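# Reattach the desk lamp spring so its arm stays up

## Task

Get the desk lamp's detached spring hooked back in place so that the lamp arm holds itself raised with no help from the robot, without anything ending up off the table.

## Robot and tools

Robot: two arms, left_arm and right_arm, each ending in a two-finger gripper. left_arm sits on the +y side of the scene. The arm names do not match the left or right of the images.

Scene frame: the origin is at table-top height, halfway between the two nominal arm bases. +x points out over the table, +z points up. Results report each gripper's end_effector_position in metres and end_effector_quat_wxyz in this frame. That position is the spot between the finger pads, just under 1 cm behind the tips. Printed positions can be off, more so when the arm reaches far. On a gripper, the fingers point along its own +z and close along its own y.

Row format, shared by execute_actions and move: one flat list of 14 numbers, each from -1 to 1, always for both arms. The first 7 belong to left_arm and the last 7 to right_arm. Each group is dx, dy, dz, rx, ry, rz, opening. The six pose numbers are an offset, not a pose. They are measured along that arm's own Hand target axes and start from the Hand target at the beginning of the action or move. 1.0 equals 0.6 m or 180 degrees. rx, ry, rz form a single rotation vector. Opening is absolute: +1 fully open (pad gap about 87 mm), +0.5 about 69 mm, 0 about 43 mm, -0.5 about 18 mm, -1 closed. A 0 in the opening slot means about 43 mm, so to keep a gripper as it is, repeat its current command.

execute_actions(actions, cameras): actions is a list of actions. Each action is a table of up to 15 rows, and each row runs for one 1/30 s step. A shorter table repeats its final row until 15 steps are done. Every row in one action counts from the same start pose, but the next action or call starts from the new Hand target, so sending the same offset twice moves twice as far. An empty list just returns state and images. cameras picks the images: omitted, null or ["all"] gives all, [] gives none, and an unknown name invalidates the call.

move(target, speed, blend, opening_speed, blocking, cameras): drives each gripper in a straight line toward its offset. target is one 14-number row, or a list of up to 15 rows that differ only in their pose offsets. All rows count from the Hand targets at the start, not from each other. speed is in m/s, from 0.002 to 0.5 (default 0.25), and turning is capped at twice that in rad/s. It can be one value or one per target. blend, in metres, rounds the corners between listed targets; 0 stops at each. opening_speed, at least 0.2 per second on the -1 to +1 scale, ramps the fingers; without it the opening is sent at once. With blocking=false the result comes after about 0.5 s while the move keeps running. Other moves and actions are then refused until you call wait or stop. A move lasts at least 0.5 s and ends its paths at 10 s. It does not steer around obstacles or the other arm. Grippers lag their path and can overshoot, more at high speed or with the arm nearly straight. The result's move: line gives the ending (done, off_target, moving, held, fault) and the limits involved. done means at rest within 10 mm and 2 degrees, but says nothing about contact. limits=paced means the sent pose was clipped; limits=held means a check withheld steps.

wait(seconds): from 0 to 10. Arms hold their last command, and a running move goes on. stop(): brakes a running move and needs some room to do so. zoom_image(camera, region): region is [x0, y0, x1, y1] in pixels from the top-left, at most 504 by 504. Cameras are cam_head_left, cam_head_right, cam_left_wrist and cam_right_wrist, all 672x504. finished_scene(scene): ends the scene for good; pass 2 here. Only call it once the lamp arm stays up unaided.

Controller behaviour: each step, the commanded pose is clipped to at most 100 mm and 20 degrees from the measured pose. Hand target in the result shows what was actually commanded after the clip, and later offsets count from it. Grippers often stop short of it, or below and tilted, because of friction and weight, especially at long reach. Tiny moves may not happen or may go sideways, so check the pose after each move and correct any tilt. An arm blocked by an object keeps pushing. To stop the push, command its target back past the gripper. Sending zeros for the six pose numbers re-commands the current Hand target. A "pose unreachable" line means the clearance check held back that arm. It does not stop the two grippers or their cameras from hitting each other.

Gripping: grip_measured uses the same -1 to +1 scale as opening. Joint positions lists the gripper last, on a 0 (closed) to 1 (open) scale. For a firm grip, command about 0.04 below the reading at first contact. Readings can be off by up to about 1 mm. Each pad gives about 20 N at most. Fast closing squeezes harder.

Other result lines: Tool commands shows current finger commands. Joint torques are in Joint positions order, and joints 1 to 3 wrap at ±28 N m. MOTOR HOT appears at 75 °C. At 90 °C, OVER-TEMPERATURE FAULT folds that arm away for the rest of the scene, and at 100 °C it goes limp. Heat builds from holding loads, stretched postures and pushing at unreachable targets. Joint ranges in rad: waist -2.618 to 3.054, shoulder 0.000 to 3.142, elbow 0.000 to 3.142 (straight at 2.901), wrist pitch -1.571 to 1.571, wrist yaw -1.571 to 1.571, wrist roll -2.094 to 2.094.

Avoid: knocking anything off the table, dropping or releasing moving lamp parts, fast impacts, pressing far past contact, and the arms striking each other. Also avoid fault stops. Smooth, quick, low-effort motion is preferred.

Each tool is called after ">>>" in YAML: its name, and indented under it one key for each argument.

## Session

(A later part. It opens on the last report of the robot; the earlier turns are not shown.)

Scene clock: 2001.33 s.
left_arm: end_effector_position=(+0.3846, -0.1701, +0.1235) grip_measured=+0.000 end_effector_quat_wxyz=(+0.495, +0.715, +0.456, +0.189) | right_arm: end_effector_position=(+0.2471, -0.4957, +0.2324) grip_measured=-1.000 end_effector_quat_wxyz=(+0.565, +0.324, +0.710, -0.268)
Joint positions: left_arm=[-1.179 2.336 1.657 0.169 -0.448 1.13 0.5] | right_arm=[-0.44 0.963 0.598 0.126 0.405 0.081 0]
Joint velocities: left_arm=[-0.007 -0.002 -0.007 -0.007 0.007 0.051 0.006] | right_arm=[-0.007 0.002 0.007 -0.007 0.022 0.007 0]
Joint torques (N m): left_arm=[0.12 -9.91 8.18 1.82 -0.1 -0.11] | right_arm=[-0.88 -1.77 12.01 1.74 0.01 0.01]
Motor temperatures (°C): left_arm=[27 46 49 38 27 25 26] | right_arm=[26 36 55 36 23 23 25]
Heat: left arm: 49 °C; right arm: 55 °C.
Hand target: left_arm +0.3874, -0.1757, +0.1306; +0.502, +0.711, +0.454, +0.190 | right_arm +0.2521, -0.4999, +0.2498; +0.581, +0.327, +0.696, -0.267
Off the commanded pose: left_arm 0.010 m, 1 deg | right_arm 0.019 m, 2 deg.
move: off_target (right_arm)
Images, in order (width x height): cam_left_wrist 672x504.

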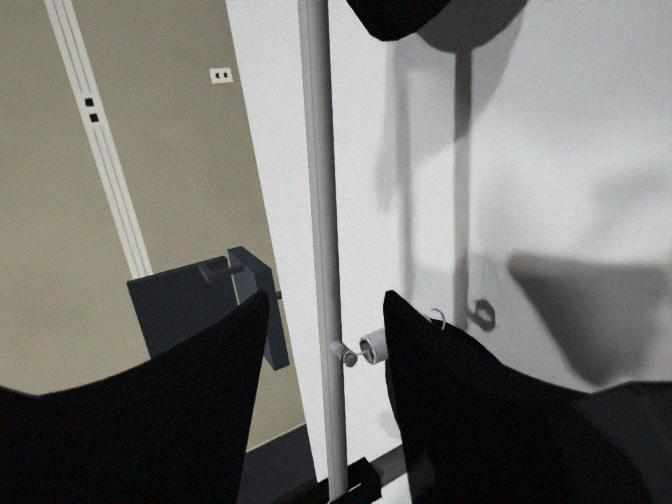

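>>> move:
  target: [-0.0133,0,0.0667,0,0,0,0,0,0,0,0,0,0,-1]
  speed: 0.08
  cameras: ["cam_left_wrist"]

Scene clock: 2025.37 s.
left_arm: end_effector_position=(+0.4073, -0.1993, +0.1076) grip_measured=+0.000 end_effector_quat_wxyz=(+0.495, +0.715, +0.456, +0.191) | right_arm: end_effector_position=(+0.2471, -0.4957, +0.2324) grip_measured=-1.000 end_effector_quat_wxyz=(+0.565, +0.324, +0.710, -0.268)
Joint positions: left_arm=[-1.164 2.502 1.894 0.103 -0.438 1.141 0.5] | right_arm=[-0.44 0.963 0.598 0.126 0.405 0.081 0]
Joint velocities: left_arm=[-0.002 0.002 -0.032 -0.095 -0.051 -0.022 0.004] | right_arm=[-0.007 -0.012 -0.007 0.007 0.022 0.022 0]
Joint torques (N m): left_arm=[0.69 -10.82 8.34 1.82 -0.02 -0.1] | right_arm=[-0.91 -1.77 12.03 1.73 0.02 0]
Motor temperatures (°C): left_arm=[27 50 51 39 27 25 26] | right_arm=[26 36 56 36 23 23 25]
Heat: left arm: 51 °C; right arm: 56 °C.
Hand target: left_arm +0.4127, -0.2032, +0.1145; +0.502, +0.711, +0.454, +0.190 | right_arm +0.2521, -0.4999, +0.2498; +0.581, +0.327, +0.696, -0.267
Off the commanded pose: left_arm 0.010 m, 1 deg | right_arm 0.019 m, 2 deg.
move: off_target (right_arm)
Images, in order (width x height): cam_left_wrist 672x504.

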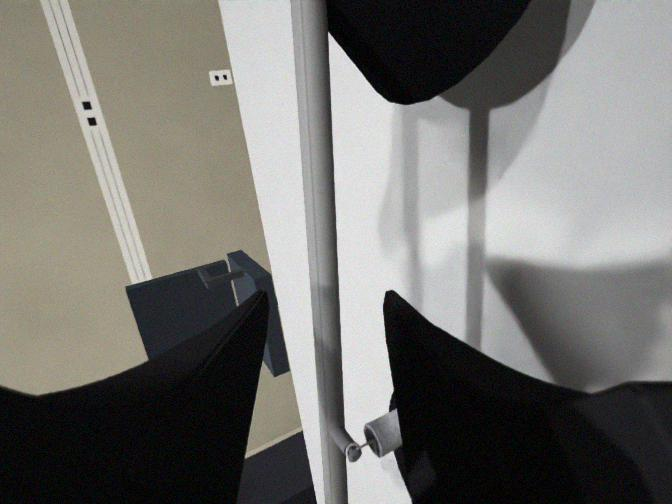

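>>> zoom_image:
  camera: "cam_left_wrist"
  region: [240, 120, 440, 320]

Scaled by 2.520 from the camera's 672x504 image, which has a finer 960x720 frame.

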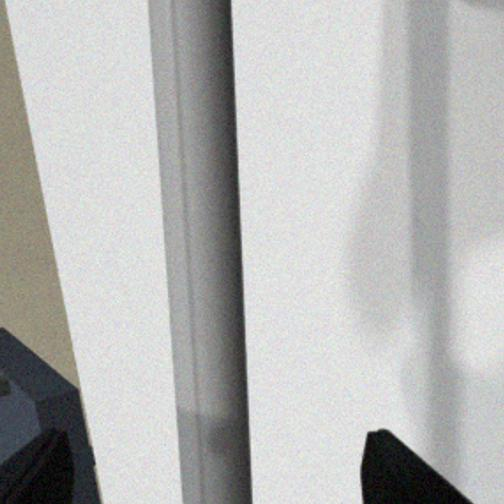

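>>> move:
  target:
    - [0,0,-0.1833,0,0,0,0,0,0,0,0,0,0,-1]
    - [0.2413,0.0132,-0.4497,-0.0846,-0.1784,-0.4175,0,0,0,0,0,0,0,-1]
  speed: 0.15
  blend: 0.01

Scene clock: 2150.00 s.
left_arm: end_effector_position=(+0.2916, +0.0594, +0.2063) grip_measured=+0.000 end_effector_quat_wxyz=(+0.682, +0.261, +0.624, -0.278) | right_arm: end_effector_position=(+0.2471, -0.4957, +0.2324) grip_measured=-1.000 end_effector_quat_wxyz=(+0.565, +0.324, +0.710, -0.268)
Joint positions: left_arm=[-0.89 1.378 0.264 1.199 -0.068 0.015 0.5] | right_arm=[-0.44 0.963 0.598 0.126 0.405 0.081 0]
Joint velocities: left_arm=[0.007 -0.012 0.002 0.037 0.022 -0.037 -0.011] | right_arm=[-0.007 -0.012 -0.007 -0.051 -0.007 -0.037 0]
Joint torques (N m): left_arm=[0.85 -4.33 4.66 2.17 0.08 -0.17] | right_arm=[-0.9 -1.77 12.01 1.73 0.02 0.01]
Motor temperatures (°C): left_arm=[27 55 52 39 27 25 26] | right_arm=[26 34 60 36 23 23 25]
Heat: left arm: 55 °C; right arm: 60 °C.
Hand target: left_arm +0.2921, +0.0608, +0.2175; +0.693, +0.253, +0.612, -0.286 | right_arm +0.2521, -0.4999, +0.2498; +0.581, +0.327, +0.696, -0.267
Off the commanded pose: left_arm 0.006 m, 2 deg | right_arm 0.019 m, 2 deg.
move: off_target (right_arm)

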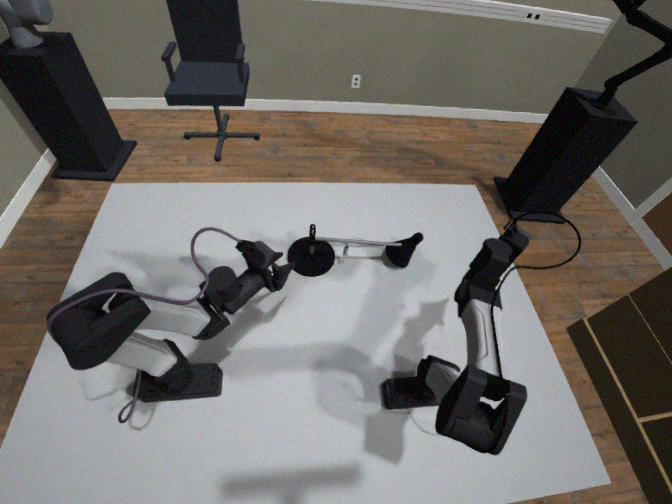

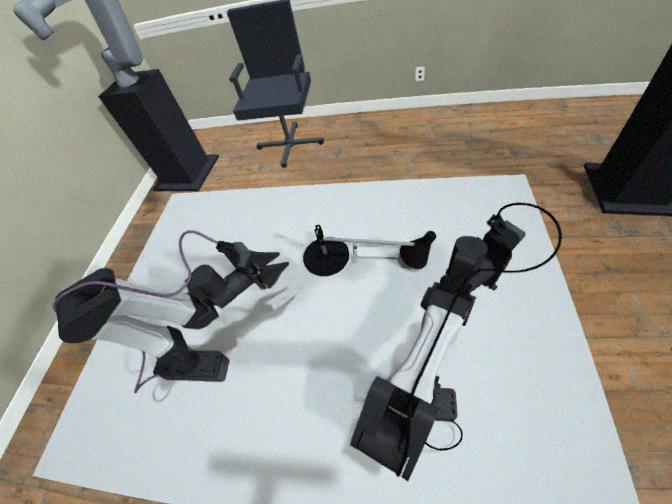

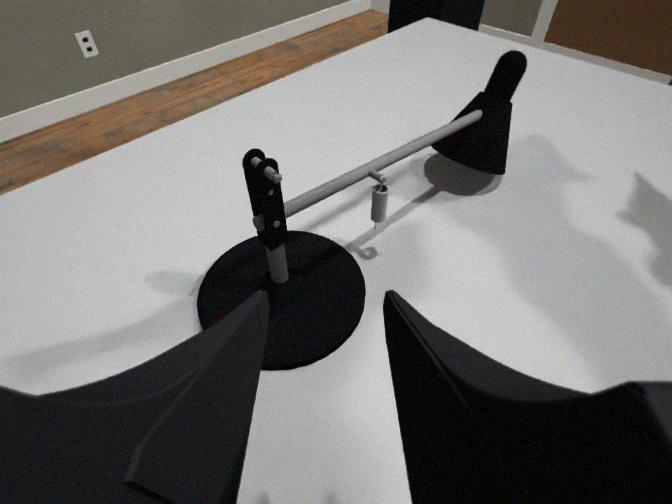

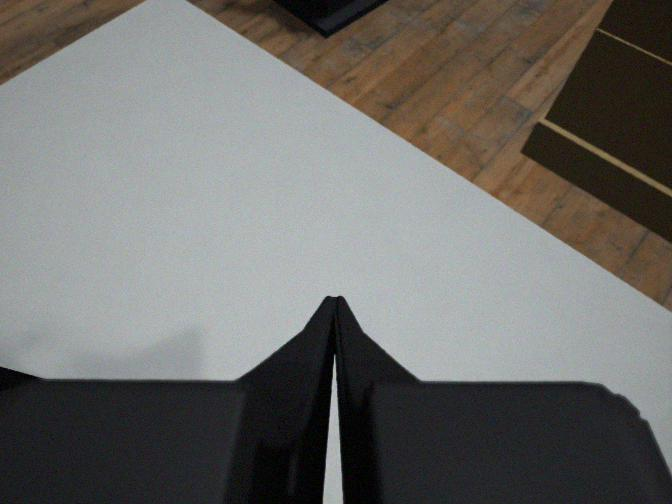

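>>> move:
  target: [0,0,0,0,0,0,0,0.0502,0.4073,-0.2515,-0.1883,0.1545,0.4645,0.0]
  speed: 0.15

Scene clock: 2158.97 s.
left_arm: end_effector_position=(+0.2914, +0.0593, +0.2064) grip_measured=+0.000 end_effector_quat_wxyz=(+0.682, +0.261, +0.624, -0.279) | right_arm: end_effector_position=(+0.3394, -0.2264, +0.2530) grip_measured=+0.000 end_effector_quat_wxyz=(+0.509, +0.576, +0.461, +0.445)
Joint positions: left_arm=[-0.89 1.378 0.264 1.2 -0.067 0.014 0.5] | right_arm=[0.278 1.054 0.408 0.55 0.437 1.655 0.5]
Joint velocities: left_arm=[0.002 0.012 0.012 -0.007 0.022 -0.037 0.006] | right_arm=[0.012 0.002 -0.012 -0.007 0.051 -0.022 0.004]
Joint torques (N m): left_arm=[0.83 -4.33 4.71 2.16 0.06 -0.16] | right_arm=[0.46 -1.99 6.54 1.8 0.12 -0.02]
Motor temperatures (°C): left_arm=[27 53 50 40 27 25 26] | right_arm=[26 34 59 37 23 23 25]
Heat: left arm: 53 °C; right arm: 59 °C.
Hand target: left_arm +0.2922, +0.0608, +0.2176; +0.693, +0.253, +0.612, -0.286 | right_arm +0.3385, -0.2247, +0.2504; +0.507, +0.577, +0.458, +0.449
Off the commanded pose: left_arm 0.011 m, 2 deg | right_arm 0.004 m, 1 deg.
move: off_target (left_arm)

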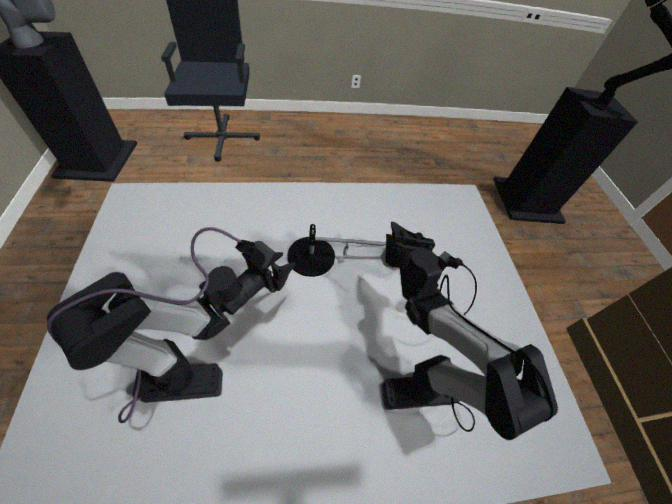

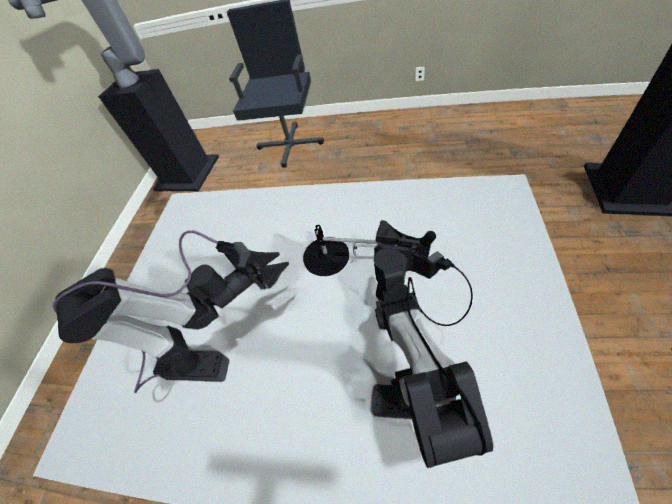

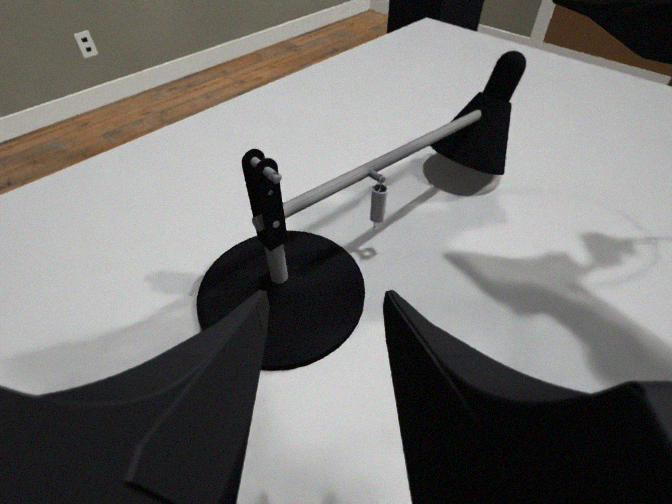

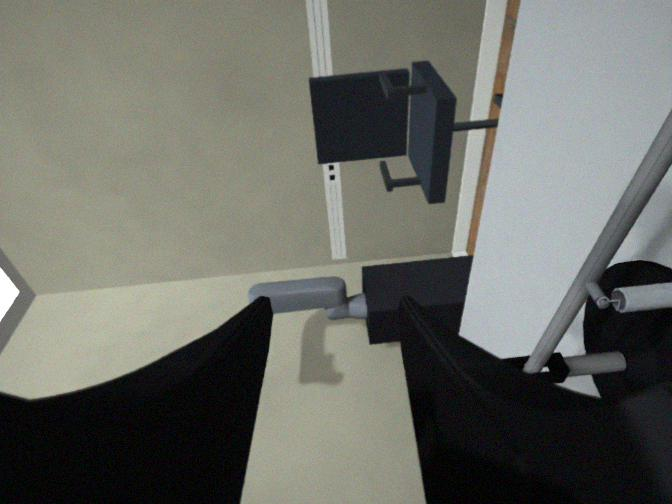

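>>> move:
  target: [0,0,0,0,0,0,0,0.0087,-0.19,0.01,0,0,0,0.0]
  speed: 0.12
  cameras: ["cam_left_wrist","cam_right_wrist"]

Scene clock: 2169.60 s.
left_arm: end_effector_position=(+0.2914, +0.0593, +0.2064) grip_measured=+0.000 end_effector_quat_wxyz=(+0.682, +0.261, +0.624, -0.279) | right_arm: end_effector_position=(+0.3375, -0.2141, +0.1386) grip_measured=+0.000 end_effector_quat_wxyz=(+0.506, +0.578, +0.459, +0.446)
Joint positions: left_arm=[-0.89 1.378 0.264 1.2 -0.067 0.014 0.5] | right_arm=[0.341 1.727 0.165 1.459 0.499 1.672 0.5]
Joint velocities: left_arm=[0.002 -0.022 -0.022 -0.022 0.037 -0.037 -0.001] | right_arm=[0.012 -0.002 -0.002 -0.081 -0.051 0.037 -0.013]
Joint torques (N m): left_arm=[0.84 -4.31 4.7 2.17 0.06 -0.16] | right_arm=[0.43 -4.27 3.08 1.77 0.12 -0.11]
Motor temperatures (°C): left_arm=[27 50 48 40 27 25 26] | right_arm=[26 34 56 37 23 23 25]
Heat: left arm: 50 °C; right arm: 56 °C.
Hand target: left_arm +0.2922, +0.0608, +0.2176; +0.693, +0.253, +0.612, -0.286 | right_arm +0.3355, -0.2129, +0.1390; +0.507, +0.577, +0.458, +0.448
Off the commanded pose: left_arm 0.011 m, 2 deg | right_arm 0.002 m, 0 deg.
move: off_target (left_arm)
Images, in order (width x height): cam_left_wrist 672x504, cam_right_wrist 672x504.

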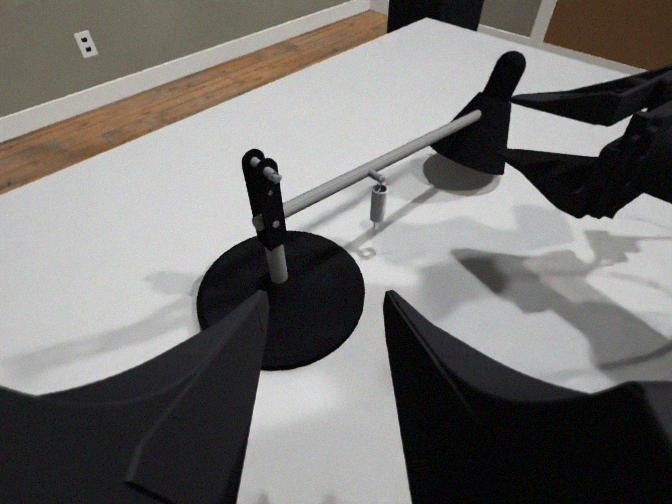

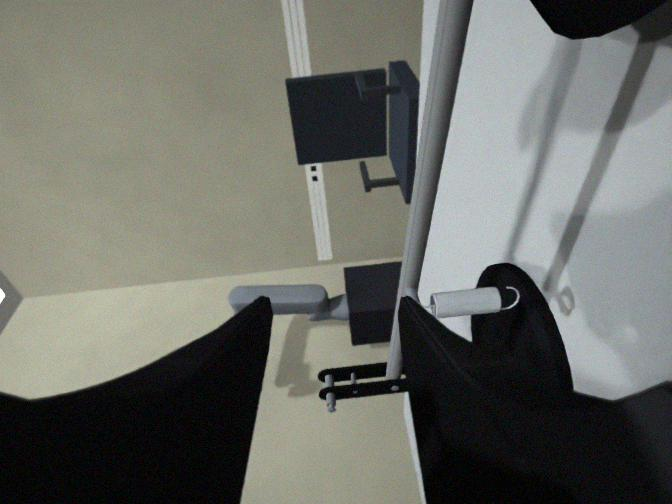

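>>> move:
  target:
    - [0,0,0,0,0,0,0,-0.0117,-0.0123,0.016,0.0427,0.052,-0.0008,0.0]
    - [0,0,0,0,0,0,0,-0.0143,-0.057,0.0372,0.0427,0.052,-0.0008,0.0]
  speed: 0.1
  blend: 0.005
  cameras: ["cam_left_wrist","cam_right_wrist"]

Scene clock: 2206.40 s.
left_arm: end_effector_position=(+0.2913, +0.0593, +0.2064) grip_measured=+0.000 end_effector_quat_wxyz=(+0.682, +0.261, +0.624, -0.279) | right_arm: end_effector_position=(+0.3456, -0.2210, +0.0938) grip_measured=+0.000 end_effector_quat_wxyz=(+0.420, +0.577, +0.536, +0.451)
Joint positions: left_arm=[-0.89 1.378 0.264 1.2 -0.067 0.014 0.5] | right_arm=[0.137 1.827 0.199 1.383 0.118 1.672 0.5]
Joint velocities: left_arm=[0.007 -0.007 -0.012 0.022 -0.037 -0.081 -0.011] | right_arm=[-0.002 0.007 0.007 0.007 -0.066 0.051 -0.011]
Joint torques (N m): left_arm=[0.84 -4.33 4.71 2.17 0.06 -0.16] | right_arm=[-0.88 -4.88 5.75 1.87 -0.01 -0.11]
Motor temperatures (°C): left_arm=[27 45 46 41 27 25 26] | right_arm=[26 34 49 39 23 23 25]
Heat: left arm: 46 °C; right arm: 49 °C.
Hand target: left_arm +0.2922, +0.0608, +0.2176; +0.693, +0.253, +0.612, -0.286 | right_arm +0.3535, -0.2218, +0.1027; +0.428, +0.570, +0.527, +0.462
Off the commanded pose: left_arm 0.011 m, 2 deg | right_arm 0.012 m, 2 deg.
move: off_target (left_arm, right_arm)
Images, in order (width x height): cam_left_wrist 672x504, cam_right_wrist 672x504.

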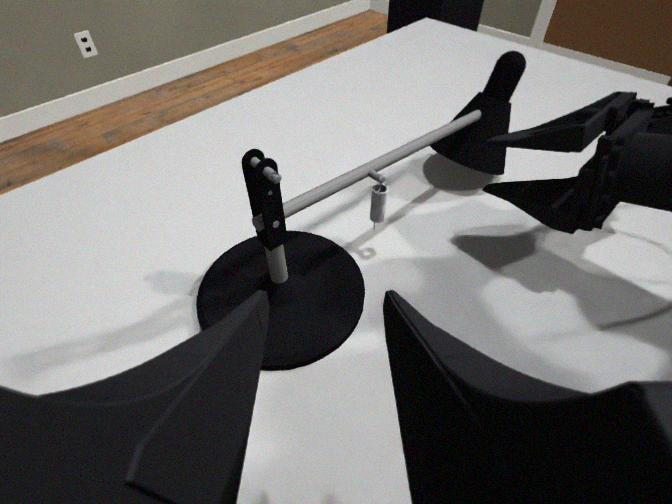

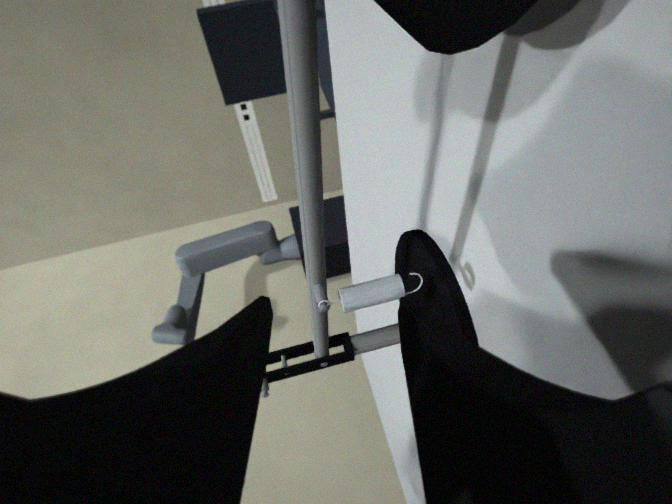

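>>> zoom_image:
  camera: "cam_right_wrist"
  region: [240, 60, 440, 210]

>>> zoom_image:
  camera: "cam_right_wrist"
  region: [240, 200, 440, 350]

Scaled by 2.520 from the camera's 672x504 image, which has a finer 960x720 frame.

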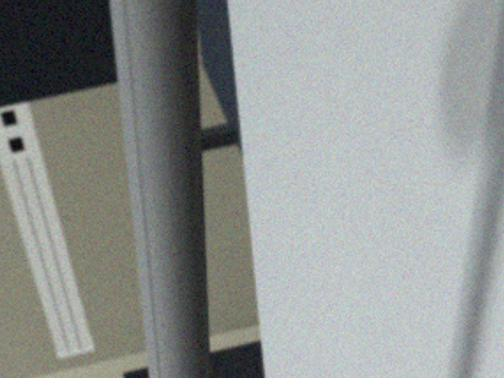

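Scaled by 2.520 from the camera's 672x504 image, which has a finer 960x720 frame.

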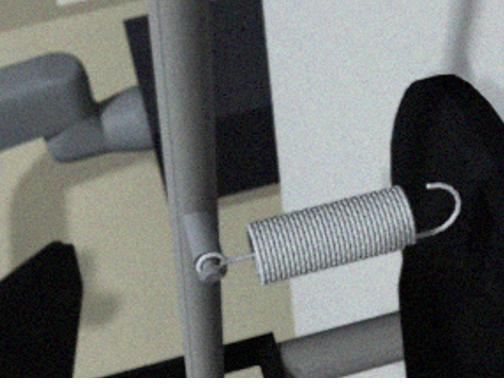

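>>> move:
  target: [0,0,0,0,0,0,0,0,0.019,0.055,-0.011,0,0,0.0]
  speed: 0.08
  cameras: ["cam_left_wrist","cam_right_wrist"]

Scene clock: 2218.40 s.
left_arm: end_effector_position=(+0.2913, +0.0593, +0.2064) grip_measured=+0.000 end_effector_quat_wxyz=(+0.682, +0.261, +0.624, -0.279) | right_arm: end_effector_position=(+0.3829, -0.2209, +0.1028) grip_measured=+0.000 end_effector_quat_wxyz=(+0.432, +0.568, +0.522, +0.467)
Joint positions: left_arm=[-0.89 1.378 0.264 1.2 -0.067 0.014 0.5] | right_arm=[0.121 1.912 0.336 1.384 0.106 1.672 0.5]
Joint velocities: left_arm=[0.002 0.002 -0.002 -0.007 -0.081 0.051 -0.013] | right_arm=[0.012 0.002 -0.002 -0.007 0.007 0.007 -0.001]
Joint torques (N m): left_arm=[0.85 -4.33 4.7 2.17 0.06 -0.16] | right_arm=[-0.88 -5.93 5.61 1.76 -0.01 -0.18]
Motor temperatures (°C): left_arm=[27 44 45 41 27 25 26] | right_arm=[26 34 48 38 23 23 25]
Heat: left arm: 45 °C; right arm: 48 °C.
Hand target: left_arm +0.2922, +0.0608, +0.2176; +0.693, +0.253, +0.612, -0.286 | right_arm +0.3882, -0.2223, +0.1069; +0.438, +0.563, +0.519, +0.471
Off the commanded pose: left_arm 0.011 m, 2 deg | right_arm 0.007 m, 1 deg.
move: off_target (left_arm)
Images, in order (width x height): cam_left_wrist 672x504, cam_right_wrist 672x504.

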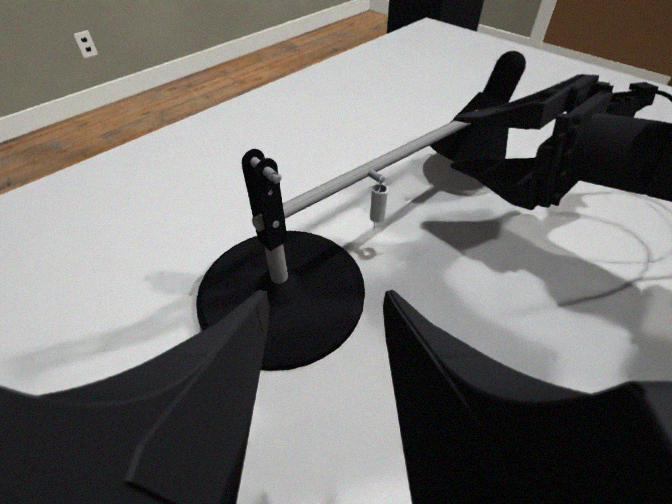

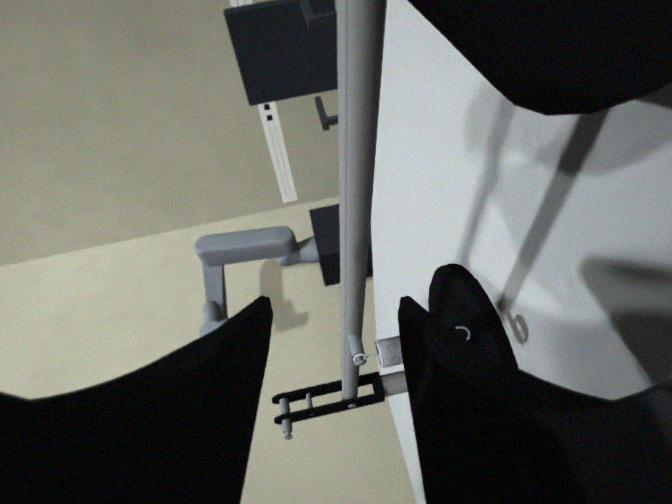

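>>> zoom_image:
  camera: "cam_right_wrist"
  region: [280, 120, 480, 270]

>>> zoom_image:
  camera: "cam_left_wrist"
  region: [372, 30, 672, 255]

Scaled by 2.520 from the camera's 672x504 image, which has a finer 960x720 frame.

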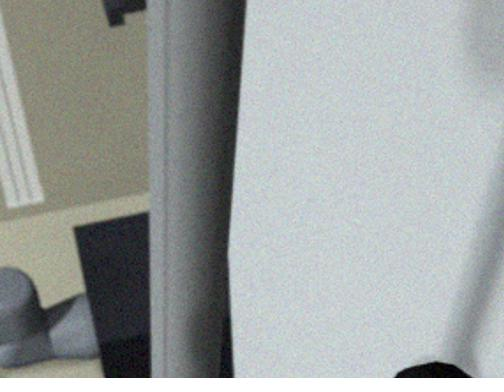

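Scaled by 1.680 from the camera's 672x504 image, which has a finer 960x720 frame.

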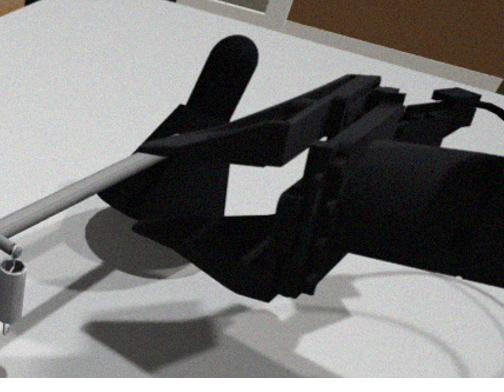

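>>> move:
  target: [0,0,0,0,0,0,0,0,-0.0133,0.05,0,0,0,0.0]
  speed: 0.06
  cameras: ["cam_left_wrist","cam_right_wrist"]

Scene clock: 2226.40 s.
left_arm: end_effector_position=(+0.2913, +0.0593, +0.2064) grip_measured=+0.000 end_effector_quat_wxyz=(+0.682, +0.261, +0.624, -0.279) | right_arm: end_effector_position=(+0.4107, -0.2198, +0.0891) grip_measured=+0.000 end_effector_quat_wxyz=(+0.431, +0.569, +0.523, +0.466)
Joint positions: left_arm=[-0.89 1.378 0.264 1.2 -0.067 0.014 0.5] | right_arm=[0.114 2.032 0.451 1.384 0.099 1.672 0.5]
Joint velocities: left_arm=[-0.007 -0.017 -0.007 -0.007 0.007 -0.007 -0.011] | right_arm=[0.002 -0.007 -0.007 -0.007 -0.007 -0.066 0.004]
Joint torques (N m): left_arm=[0.84 -4.33 4.7 2.17 0.06 -0.16] | right_arm=[-0.88 -6.95 5.68 1.8 -0.02 -0.2]
Motor temperatures (°C): left_arm=[27 43 45 42 27 25 26] | right_arm=[26 35 48 37 23 23 25]
Heat: left arm: 45 °C; right arm: 48 °C.
Hand target: left_arm +0.2922, +0.0608, +0.2176; +0.693, +0.253, +0.612, -0.286 | right_arm +0.4164, -0.2215, +0.0941; +0.438, +0.563, +0.519, +0.471
Off the commanded pose: left_arm 0.011 m, 2 deg | right_arm 0.008 m, 1 deg.
move: off_target (left_arm)
Images, in order (width x height): cam_left_wrist 672x504, cam_right_wrist 672x504.

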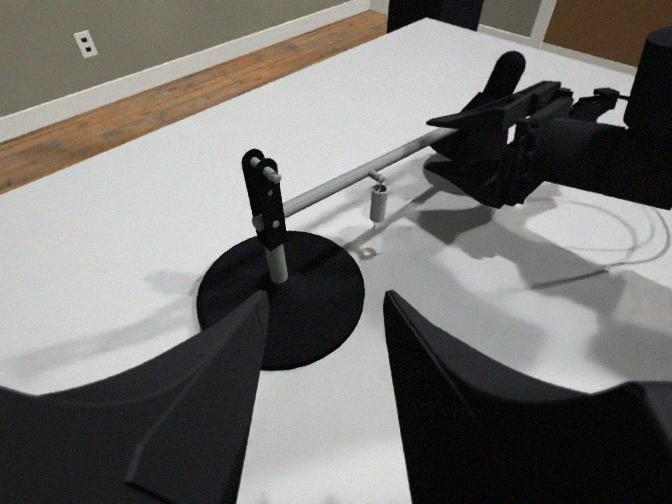

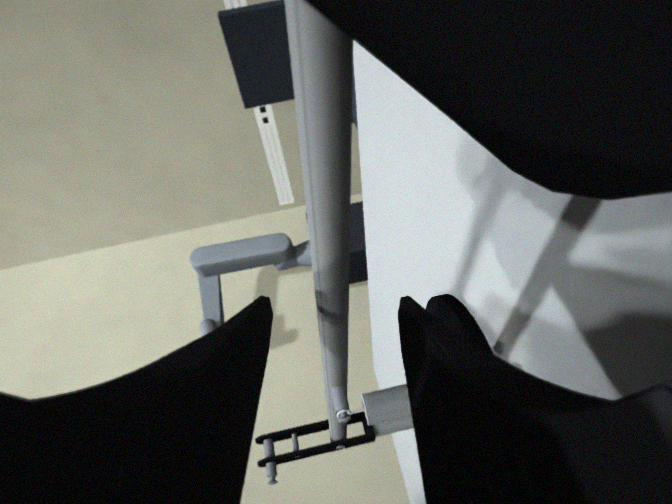

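>>> zoom_image:
  camera: "cam_left_wrist"
  region: [372, 60, 572, 210]

>>> zoom_image:
  camera: "cam_right_wrist"
  region: [240, 220, 440, 370]

Scaled by 2.520 from the camera's 672x504 image, which has a finer 960x720 frame.

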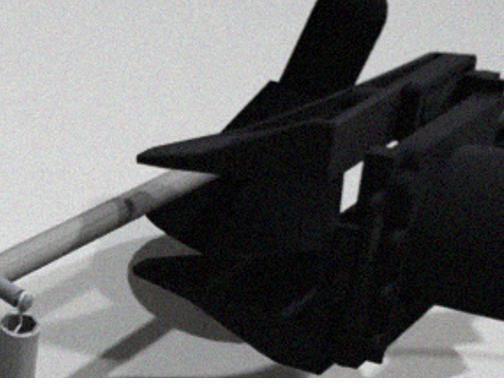

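Scaled by 2.520 from the camera's 672x504 image, which has a finer 960x720 frame.

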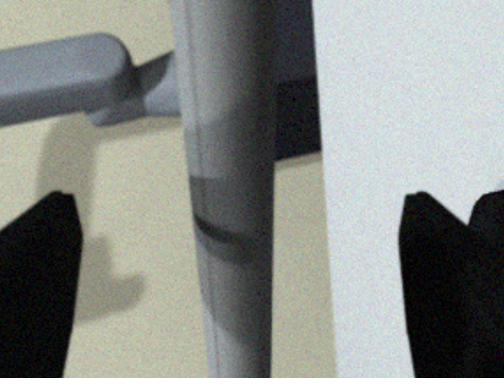

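>>> move:
  target: [0,0,0,0,0,0,0,0,0,0.0108,0,0,0,0.0]
  speed: 0.05
  cameras: ["cam_right_wrist"]

>>> move:
  target: [0,0,0,0,0,0,0,0,0,0,0,0,0,-0.6]
  speed: 0.05
  opening_speed: 0.4
  cameras: ["cam_left_wrist","cam_right_wrist"]

Scene clock: 2243.03 s.
left_arm: end_effector_position=(+0.2913, +0.0593, +0.2064) grip_measured=+0.000 end_effector_quat_wxyz=(+0.682, +0.261, +0.624, -0.279) | right_arm: end_effector_position=(+0.4174, -0.2188, +0.0908) grip_measured=+0.000 end_effector_quat_wxyz=(+0.433, +0.566, +0.521, +0.470)
Joint positions: left_arm=[-0.89 1.378 0.264 1.2 -0.067 0.014 0.5] | right_arm=[0.114 2.047 0.477 1.384 0.097 1.672 0.5]
Joint velocities: left_arm=[0.002 -0.002 0.002 -0.007 -0.007 -0.022 -0.004] | right_arm=[0.022 -0.007 -0.002 -0.022 -0.007 -0.037 0.001]
Joint torques (N m): left_arm=[0.83 -4.33 4.7 2.16 0.06 -0.16] | right_arm=[-1.06 -7.12 5.82 1.7 -0.02 -0.2]
Motor temperatures (°C): left_arm=[27 42 45 42 27 25 26] | right_arm=[26 35 47 37 23 23 25]
Heat: left arm: 45 °C; right arm: 47 °C.
Hand target: left_arm +0.2922, +0.0608, +0.2176; +0.693, +0.253, +0.612, -0.286 | right_arm +0.4228, -0.2214, +0.0930; +0.438, +0.563, +0.519, +0.471
Off the commanded pose: left_arm 0.011 m, 2 deg | right_arm 0.006 m, 1 deg.
move: off_target (left_arm)
Images, in order (width x height): cam_right_wrist 672x504.

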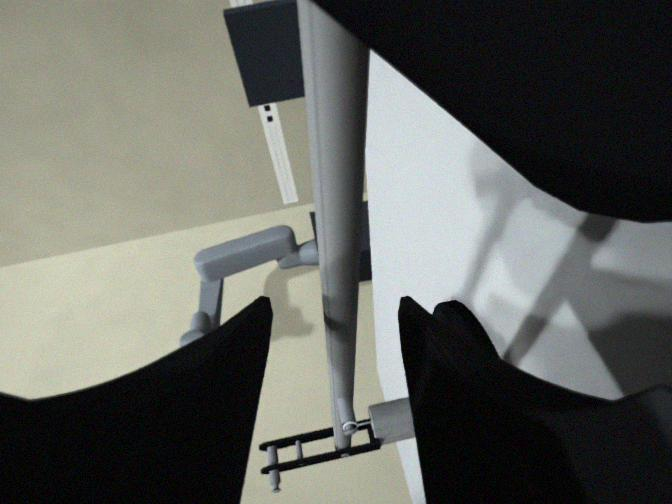

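Scene clock: 2244.73 s.
left_arm: end_effector_position=(+0.2913, +0.0592, +0.2064) grip_measured=+0.000 end_effector_quat_wxyz=(+0.682, +0.261, +0.624, -0.279) | right_arm: end_effector_position=(+0.4172, -0.2187, +0.0900) grip_measured=-0.599 end_effector_quat_wxyz=(+0.432, +0.567, +0.522, +0.469)
Joint positions: left_arm=[-0.89 1.378 0.264 1.2 -0.066 0.014 0.5] | right_arm=[0.114 2.048 0.477 1.383 0.096 1.672 0.2]
Joint velocities: left_arm=[-0.002 -0.002 -0.012 -0.007 -0.037 0.007 0.006] | right_arm=[-0.012 0.012 -0.017 -0.022 -0.037 0.022 0.005]
Joint torques (N m): left_arm=[0.84 -4.33 4.68 2.17 0.06 -0.16] | right_arm=[-1.06 -7.19 5.79 1.71 -0.02 -0.2]
Motor temperatures (°C): left_arm=[27 42 44 42 27 25 26] | right_arm=[26 36 47 37 23 23 25]
Heat: left arm: 44 °C; right arm: 47 °C.
Hand target: left_arm +0.2921, +0.0608, +0.2176; +0.693, +0.253, +0.612, -0.286 | right_arm +0.4228, -0.2214, +0.0929; +0.438, +0.563, +0.519, +0.471
Off the commanded pose: left_arm 0.011 m, 2 deg | right_arm 0.007 m, 1 deg.
move: off_target (left_arm)
Images, in order (width x height): cam_left_wrist 672x504, cam_right_wrist 672x504.

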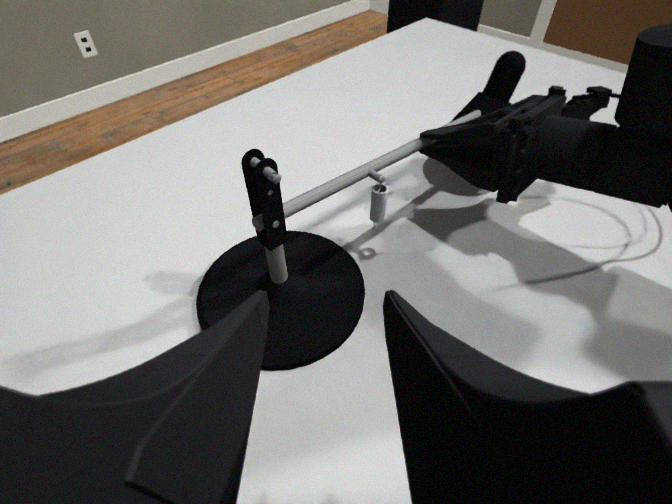

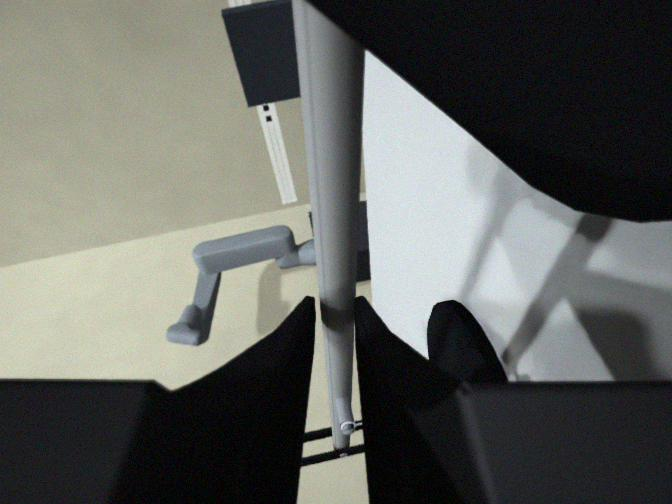

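>>> move:
  target: [0,0,0,0,0,0,0,0,0,0,0,0,0,-0.8]
  speed: 0.05
  opening_speed: 0.3
  cameras: ["cam_left_wrist","cam_right_wrist"]

Scene clock: 2248.63 s.
left_arm: end_effector_position=(+0.2913, +0.0592, +0.2064) grip_measured=+0.000 end_effector_quat_wxyz=(+0.682, +0.261, +0.624, -0.279) | right_arm: end_effector_position=(+0.4171, -0.2186, +0.0894) grip_measured=-0.678 end_effector_quat_wxyz=(+0.432, +0.567, +0.523, +0.468)
Joint positions: left_arm=[-0.89 1.378 0.264 1.2 -0.066 0.014 0.5] | right_arm=[0.114 2.048 0.477 1.38 0.096 1.671 0.161]
Joint velocities: left_arm=[0.007 0.012 0.002 0.022 -0.11 -0.007 0.004] | right_arm=[-0.002 0.002 0.027 -0.007 -0.007 0.007 -0.005]
Joint torques (N m): left_arm=[0.84 -4.34 4.68 2.17 0.06 -0.16] | right_arm=[-1.05 -7.2 5.82 1.74 -0.01 -0.19]
Motor temperatures (°C): left_arm=[27 42 44 42 27 25 26] | right_arm=[26 36 47 37 23 23 25]
Heat: left arm: 44 °C; right arm: 47 °C.
Hand target: left_arm +0.2921, +0.0608, +0.2176; +0.693, +0.253, +0.612, -0.286 | right_arm +0.4228, -0.2214, +0.0930; +0.438, +0.563, +0.519, +0.471
Off the commanded pose: left_arm 0.011 m, 2 deg | right_arm 0.007 m, 1 deg.
move: off_target (left_arm)
Images, in order (width x height): cam_left_wrist 672x504, cam_right_wrist 672x504.

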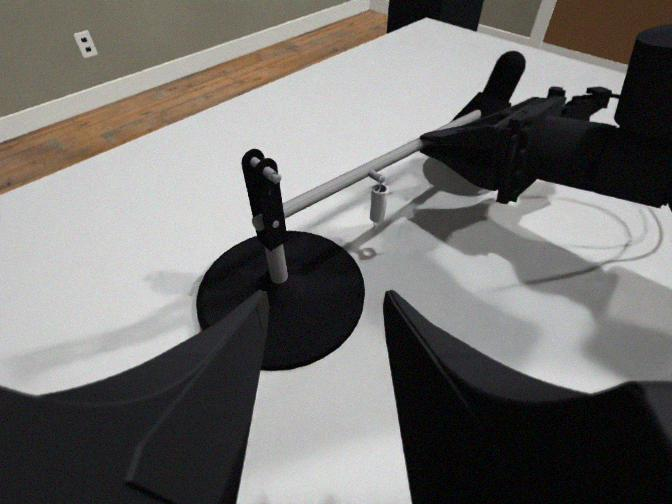

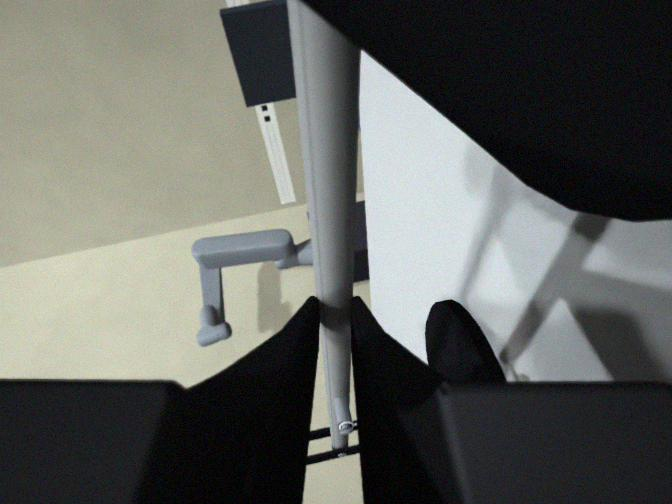

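>>> move:
  target:
    - [0,0,0,0,0,0,0,0.0055,0.0578,-0.0102,0.0027,-0.01,-0.0557,-0.8]
    - [0,0,0,0,0,0,0,0.0207,0.1128,-0.0192,0.0052,-0.0196,-0.1103,-0.8]
  speed: 0.08
  blend: 0.01
  cameras: ["cam_left_wrist","cam_right_wrist"]

Scene clock: 2272.93 s.
left_arm: end_effector_position=(+0.2913, +0.0592, +0.2064) grip_measured=+0.000 end_effector_quat_wxyz=(+0.682, +0.261, +0.624, -0.279) | right_arm: end_effector_position=(+0.4120, -0.2178, +0.1275) grip_measured=-0.649 end_effector_quat_wxyz=(+0.491, +0.508, +0.614, +0.351)
Joint positions: left_arm=[-0.89 1.378 0.264 1.2 -0.066 0.014 0.5] | right_arm=[0.165 1.686 0.53 0.875 0.21 1.371 0.175]
Joint velocities: left_arm=[-0.007 -0.012 0.012 0.022 0.022 0.022 0.001] | right_arm=[0.012 -0.002 0.017 0.095 -0.037 0.095 0.005]
Joint torques (N m): left_arm=[0.84 -4.33 4.68 2.17 0.05 -0.16] | right_arm=[0.43 -10.4 9.78 1.86 0.2 -0.58]
Motor temperatures (°C): left_arm=[27 40 44 42 27 25 26] | right_arm=[26 37 46 38 23 24 26]
Heat: left arm: 44 °C; right arm: 46 °C.
Hand target: left_arm +0.2921, +0.0608, +0.2176; +0.693, +0.253, +0.612, -0.286 | right_arm +0.4236, -0.2150, +0.1611; +0.524, +0.483, +0.598, +0.367
Off the commanded pose: left_arm 0.011 m, 2 deg | right_arm 0.037 m, 5 deg.
move: off_target (left_arm, right_arm)
Images, in order (width x height): cam_left_wrist 672x504, cam_right_wrist 672x504.

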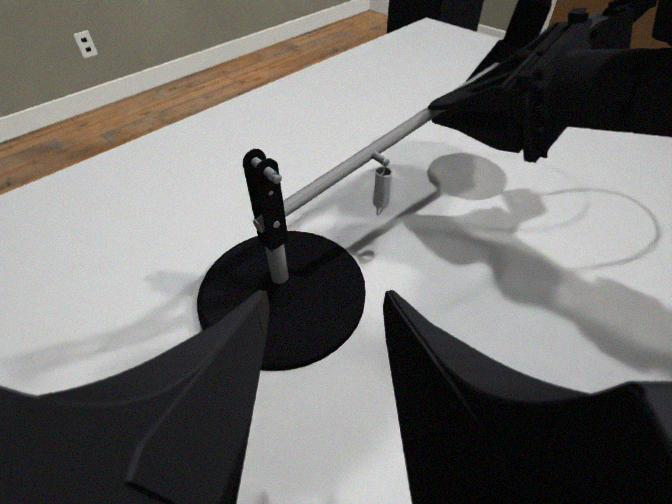

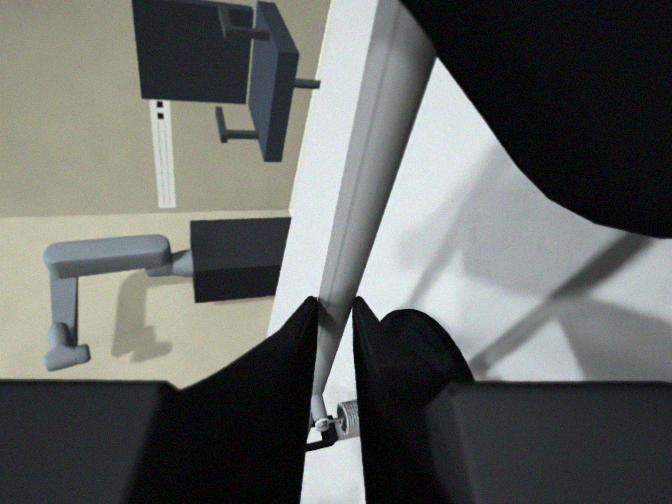

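>>> move:
  target:
    - [0,0,0,0,0,0,0,0.009,0.0622,-0.0113,0.0021,-0.0078,-0.0437,-0.85]
    - [0,0,0,0,0,0,0,0.029,0.1255,-0.0217,0.0042,-0.0156,-0.0874,-0.85]
  speed: 0.08
  blend: 0.01
  cameras: ["cam_left_wrist","cam_right_wrist"]

Scene clock: 2293.80 s.
left_arm: end_effector_position=(+0.2913, +0.0592, +0.2064) grip_measured=+0.000 end_effector_quat_wxyz=(+0.682, +0.261, +0.624, -0.279) | right_arm: end_effector_position=(+0.4165, -0.1951, +0.1881) grip_measured=-0.653 end_effector_quat_wxyz=(+0.560, +0.431, +0.668, +0.234)
Joint positions: left_arm=[-0.89 1.378 0.264 1.2 -0.066 0.014 0.5] | right_arm=[0.319 1.509 0.737 0.472 0.461 1.106 0.173]
Joint velocities: left_arm=[-0.012 -0.002 -0.007 -0.037 -0.037 0.051 -0.006] | right_arm=[-0.012 0.027 -0.007 -0.051 -0.051 -0.022 -0.012]
Joint torques (N m): left_arm=[0.83 -4.33 4.68 2.16 0.06 -0.16] | right_arm=[1.46 -9.63 12.44 1.89 -0.19 -0.33]
Motor temperatures (°C): left_arm=[27 40 44 42 27 25 26] | right_arm=[26 39 48 39 23 24 26]
Heat: left arm: 44 °C; right arm: 48 °C.
Hand target: left_arm +0.2922, +0.0608, +0.2176; +0.693, +0.253, +0.612, -0.286 | right_arm +0.4261, -0.1780, +0.2296; +0.581, +0.408, +0.648, +0.276
Off the commanded pose: left_arm 0.011 m, 2 deg | right_arm 0.046 m, 6 deg.
move: off_target (left_arm, right_arm)
Images, in order (width x height): cam_left_wrist 672x504, cam_right_wrist 672x504.

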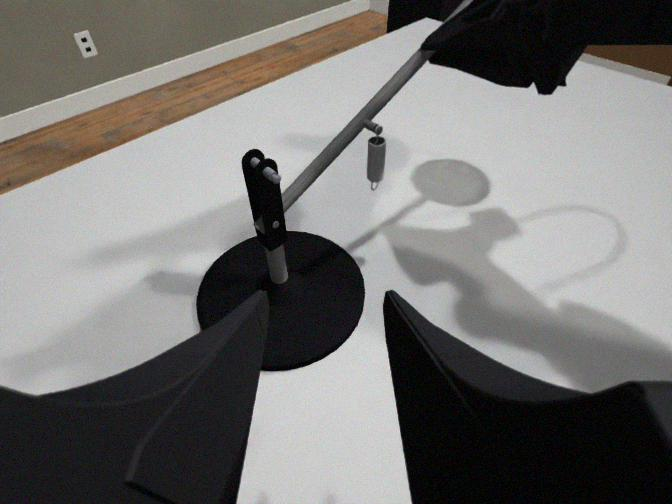

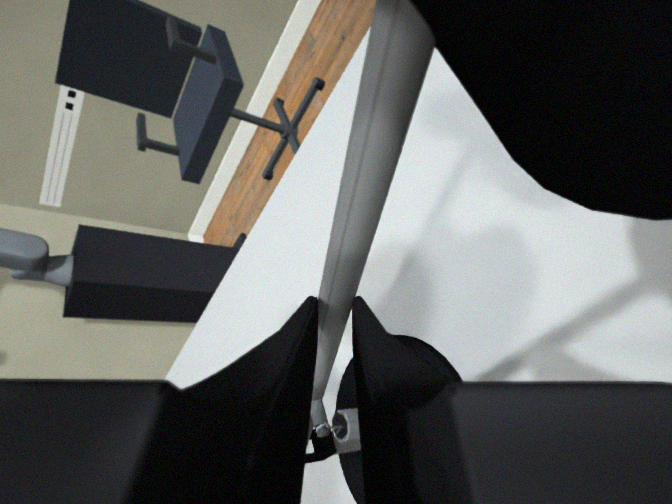

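>>> move:
  target:
    - [0,0,0,0,0,0,0,0.0165,0.058,-0.0075,0.0021,-0.0078,-0.0437,-0.85]
    - [0,0,0,0,0,0,0,0.0347,0.1028,-0.0147,0.0039,-0.0146,-0.082,-0.85]
  speed: 0.08
  blend: 0.01
  cameras: ["cam_left_wrist","cam_right_wrist"]

Scene clock: 2312.67 s.
left_arm: end_effector_position=(+0.2913, +0.0592, +0.2064) grip_measured=+0.000 end_effector_quat_wxyz=(+0.682, +0.261, +0.624, -0.279) | right_arm: end_effector_position=(+0.4266, -0.1311, +0.2618) grip_measured=-0.849 end_effector_quat_wxyz=(+0.619, +0.333, +0.687, +0.184)
Joint positions: left_arm=[-0.89 1.378 0.264 1.2 -0.066 0.014 0.5] | right_arm=[0.516 1.533 1.007 0.316 0.651 0.868 0.075]
Joint velocities: left_arm=[0.002 -0.022 0.022 -0.007 -0.007 -0.066 0.006] | right_arm=[-0.017 0.002 -0.002 -0.022 0.022 -0.081 0.015]
Joint torques (N m): left_arm=[0.83 -4.31 4.7 2.16 0.05 -0.16] | right_arm=[0.28 -6.35 11.48 1.45 0.18 -0.21]
Motor temperatures (°C): left_arm=[27 39 43 43 27 25 26] | right_arm=[26 41 55 39 23 24 26]
Heat: left arm: 43 °C; right arm: 55 °C.
Hand target: left_arm +0.2922, +0.0608, +0.2176; +0.693, +0.253, +0.612, -0.286 | right_arm +0.4304, -0.1274, +0.2716; +0.624, +0.330, +0.683, +0.185
Off the commanded pose: left_arm 0.011 m, 2 deg | right_arm 0.011 m, 1 deg.
move: off_target (left_arm, right_arm)
Images, in order (width x height): cam_left_wrist 672x504, cam_right_wrist 672x504.

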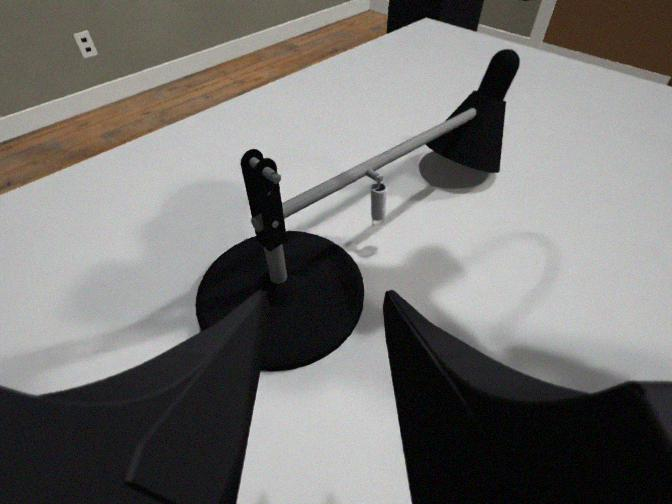

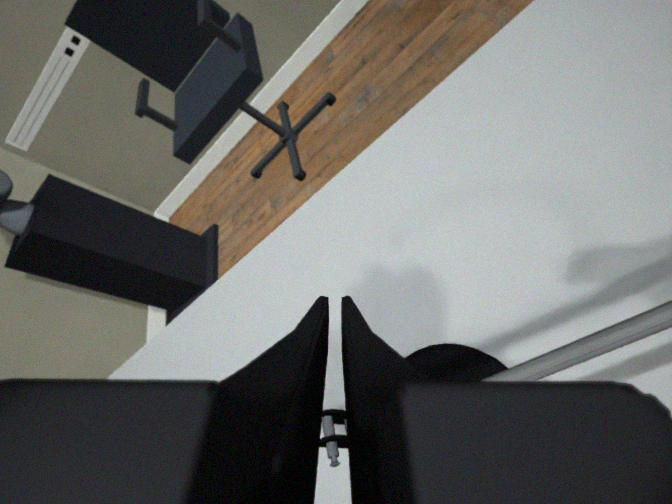

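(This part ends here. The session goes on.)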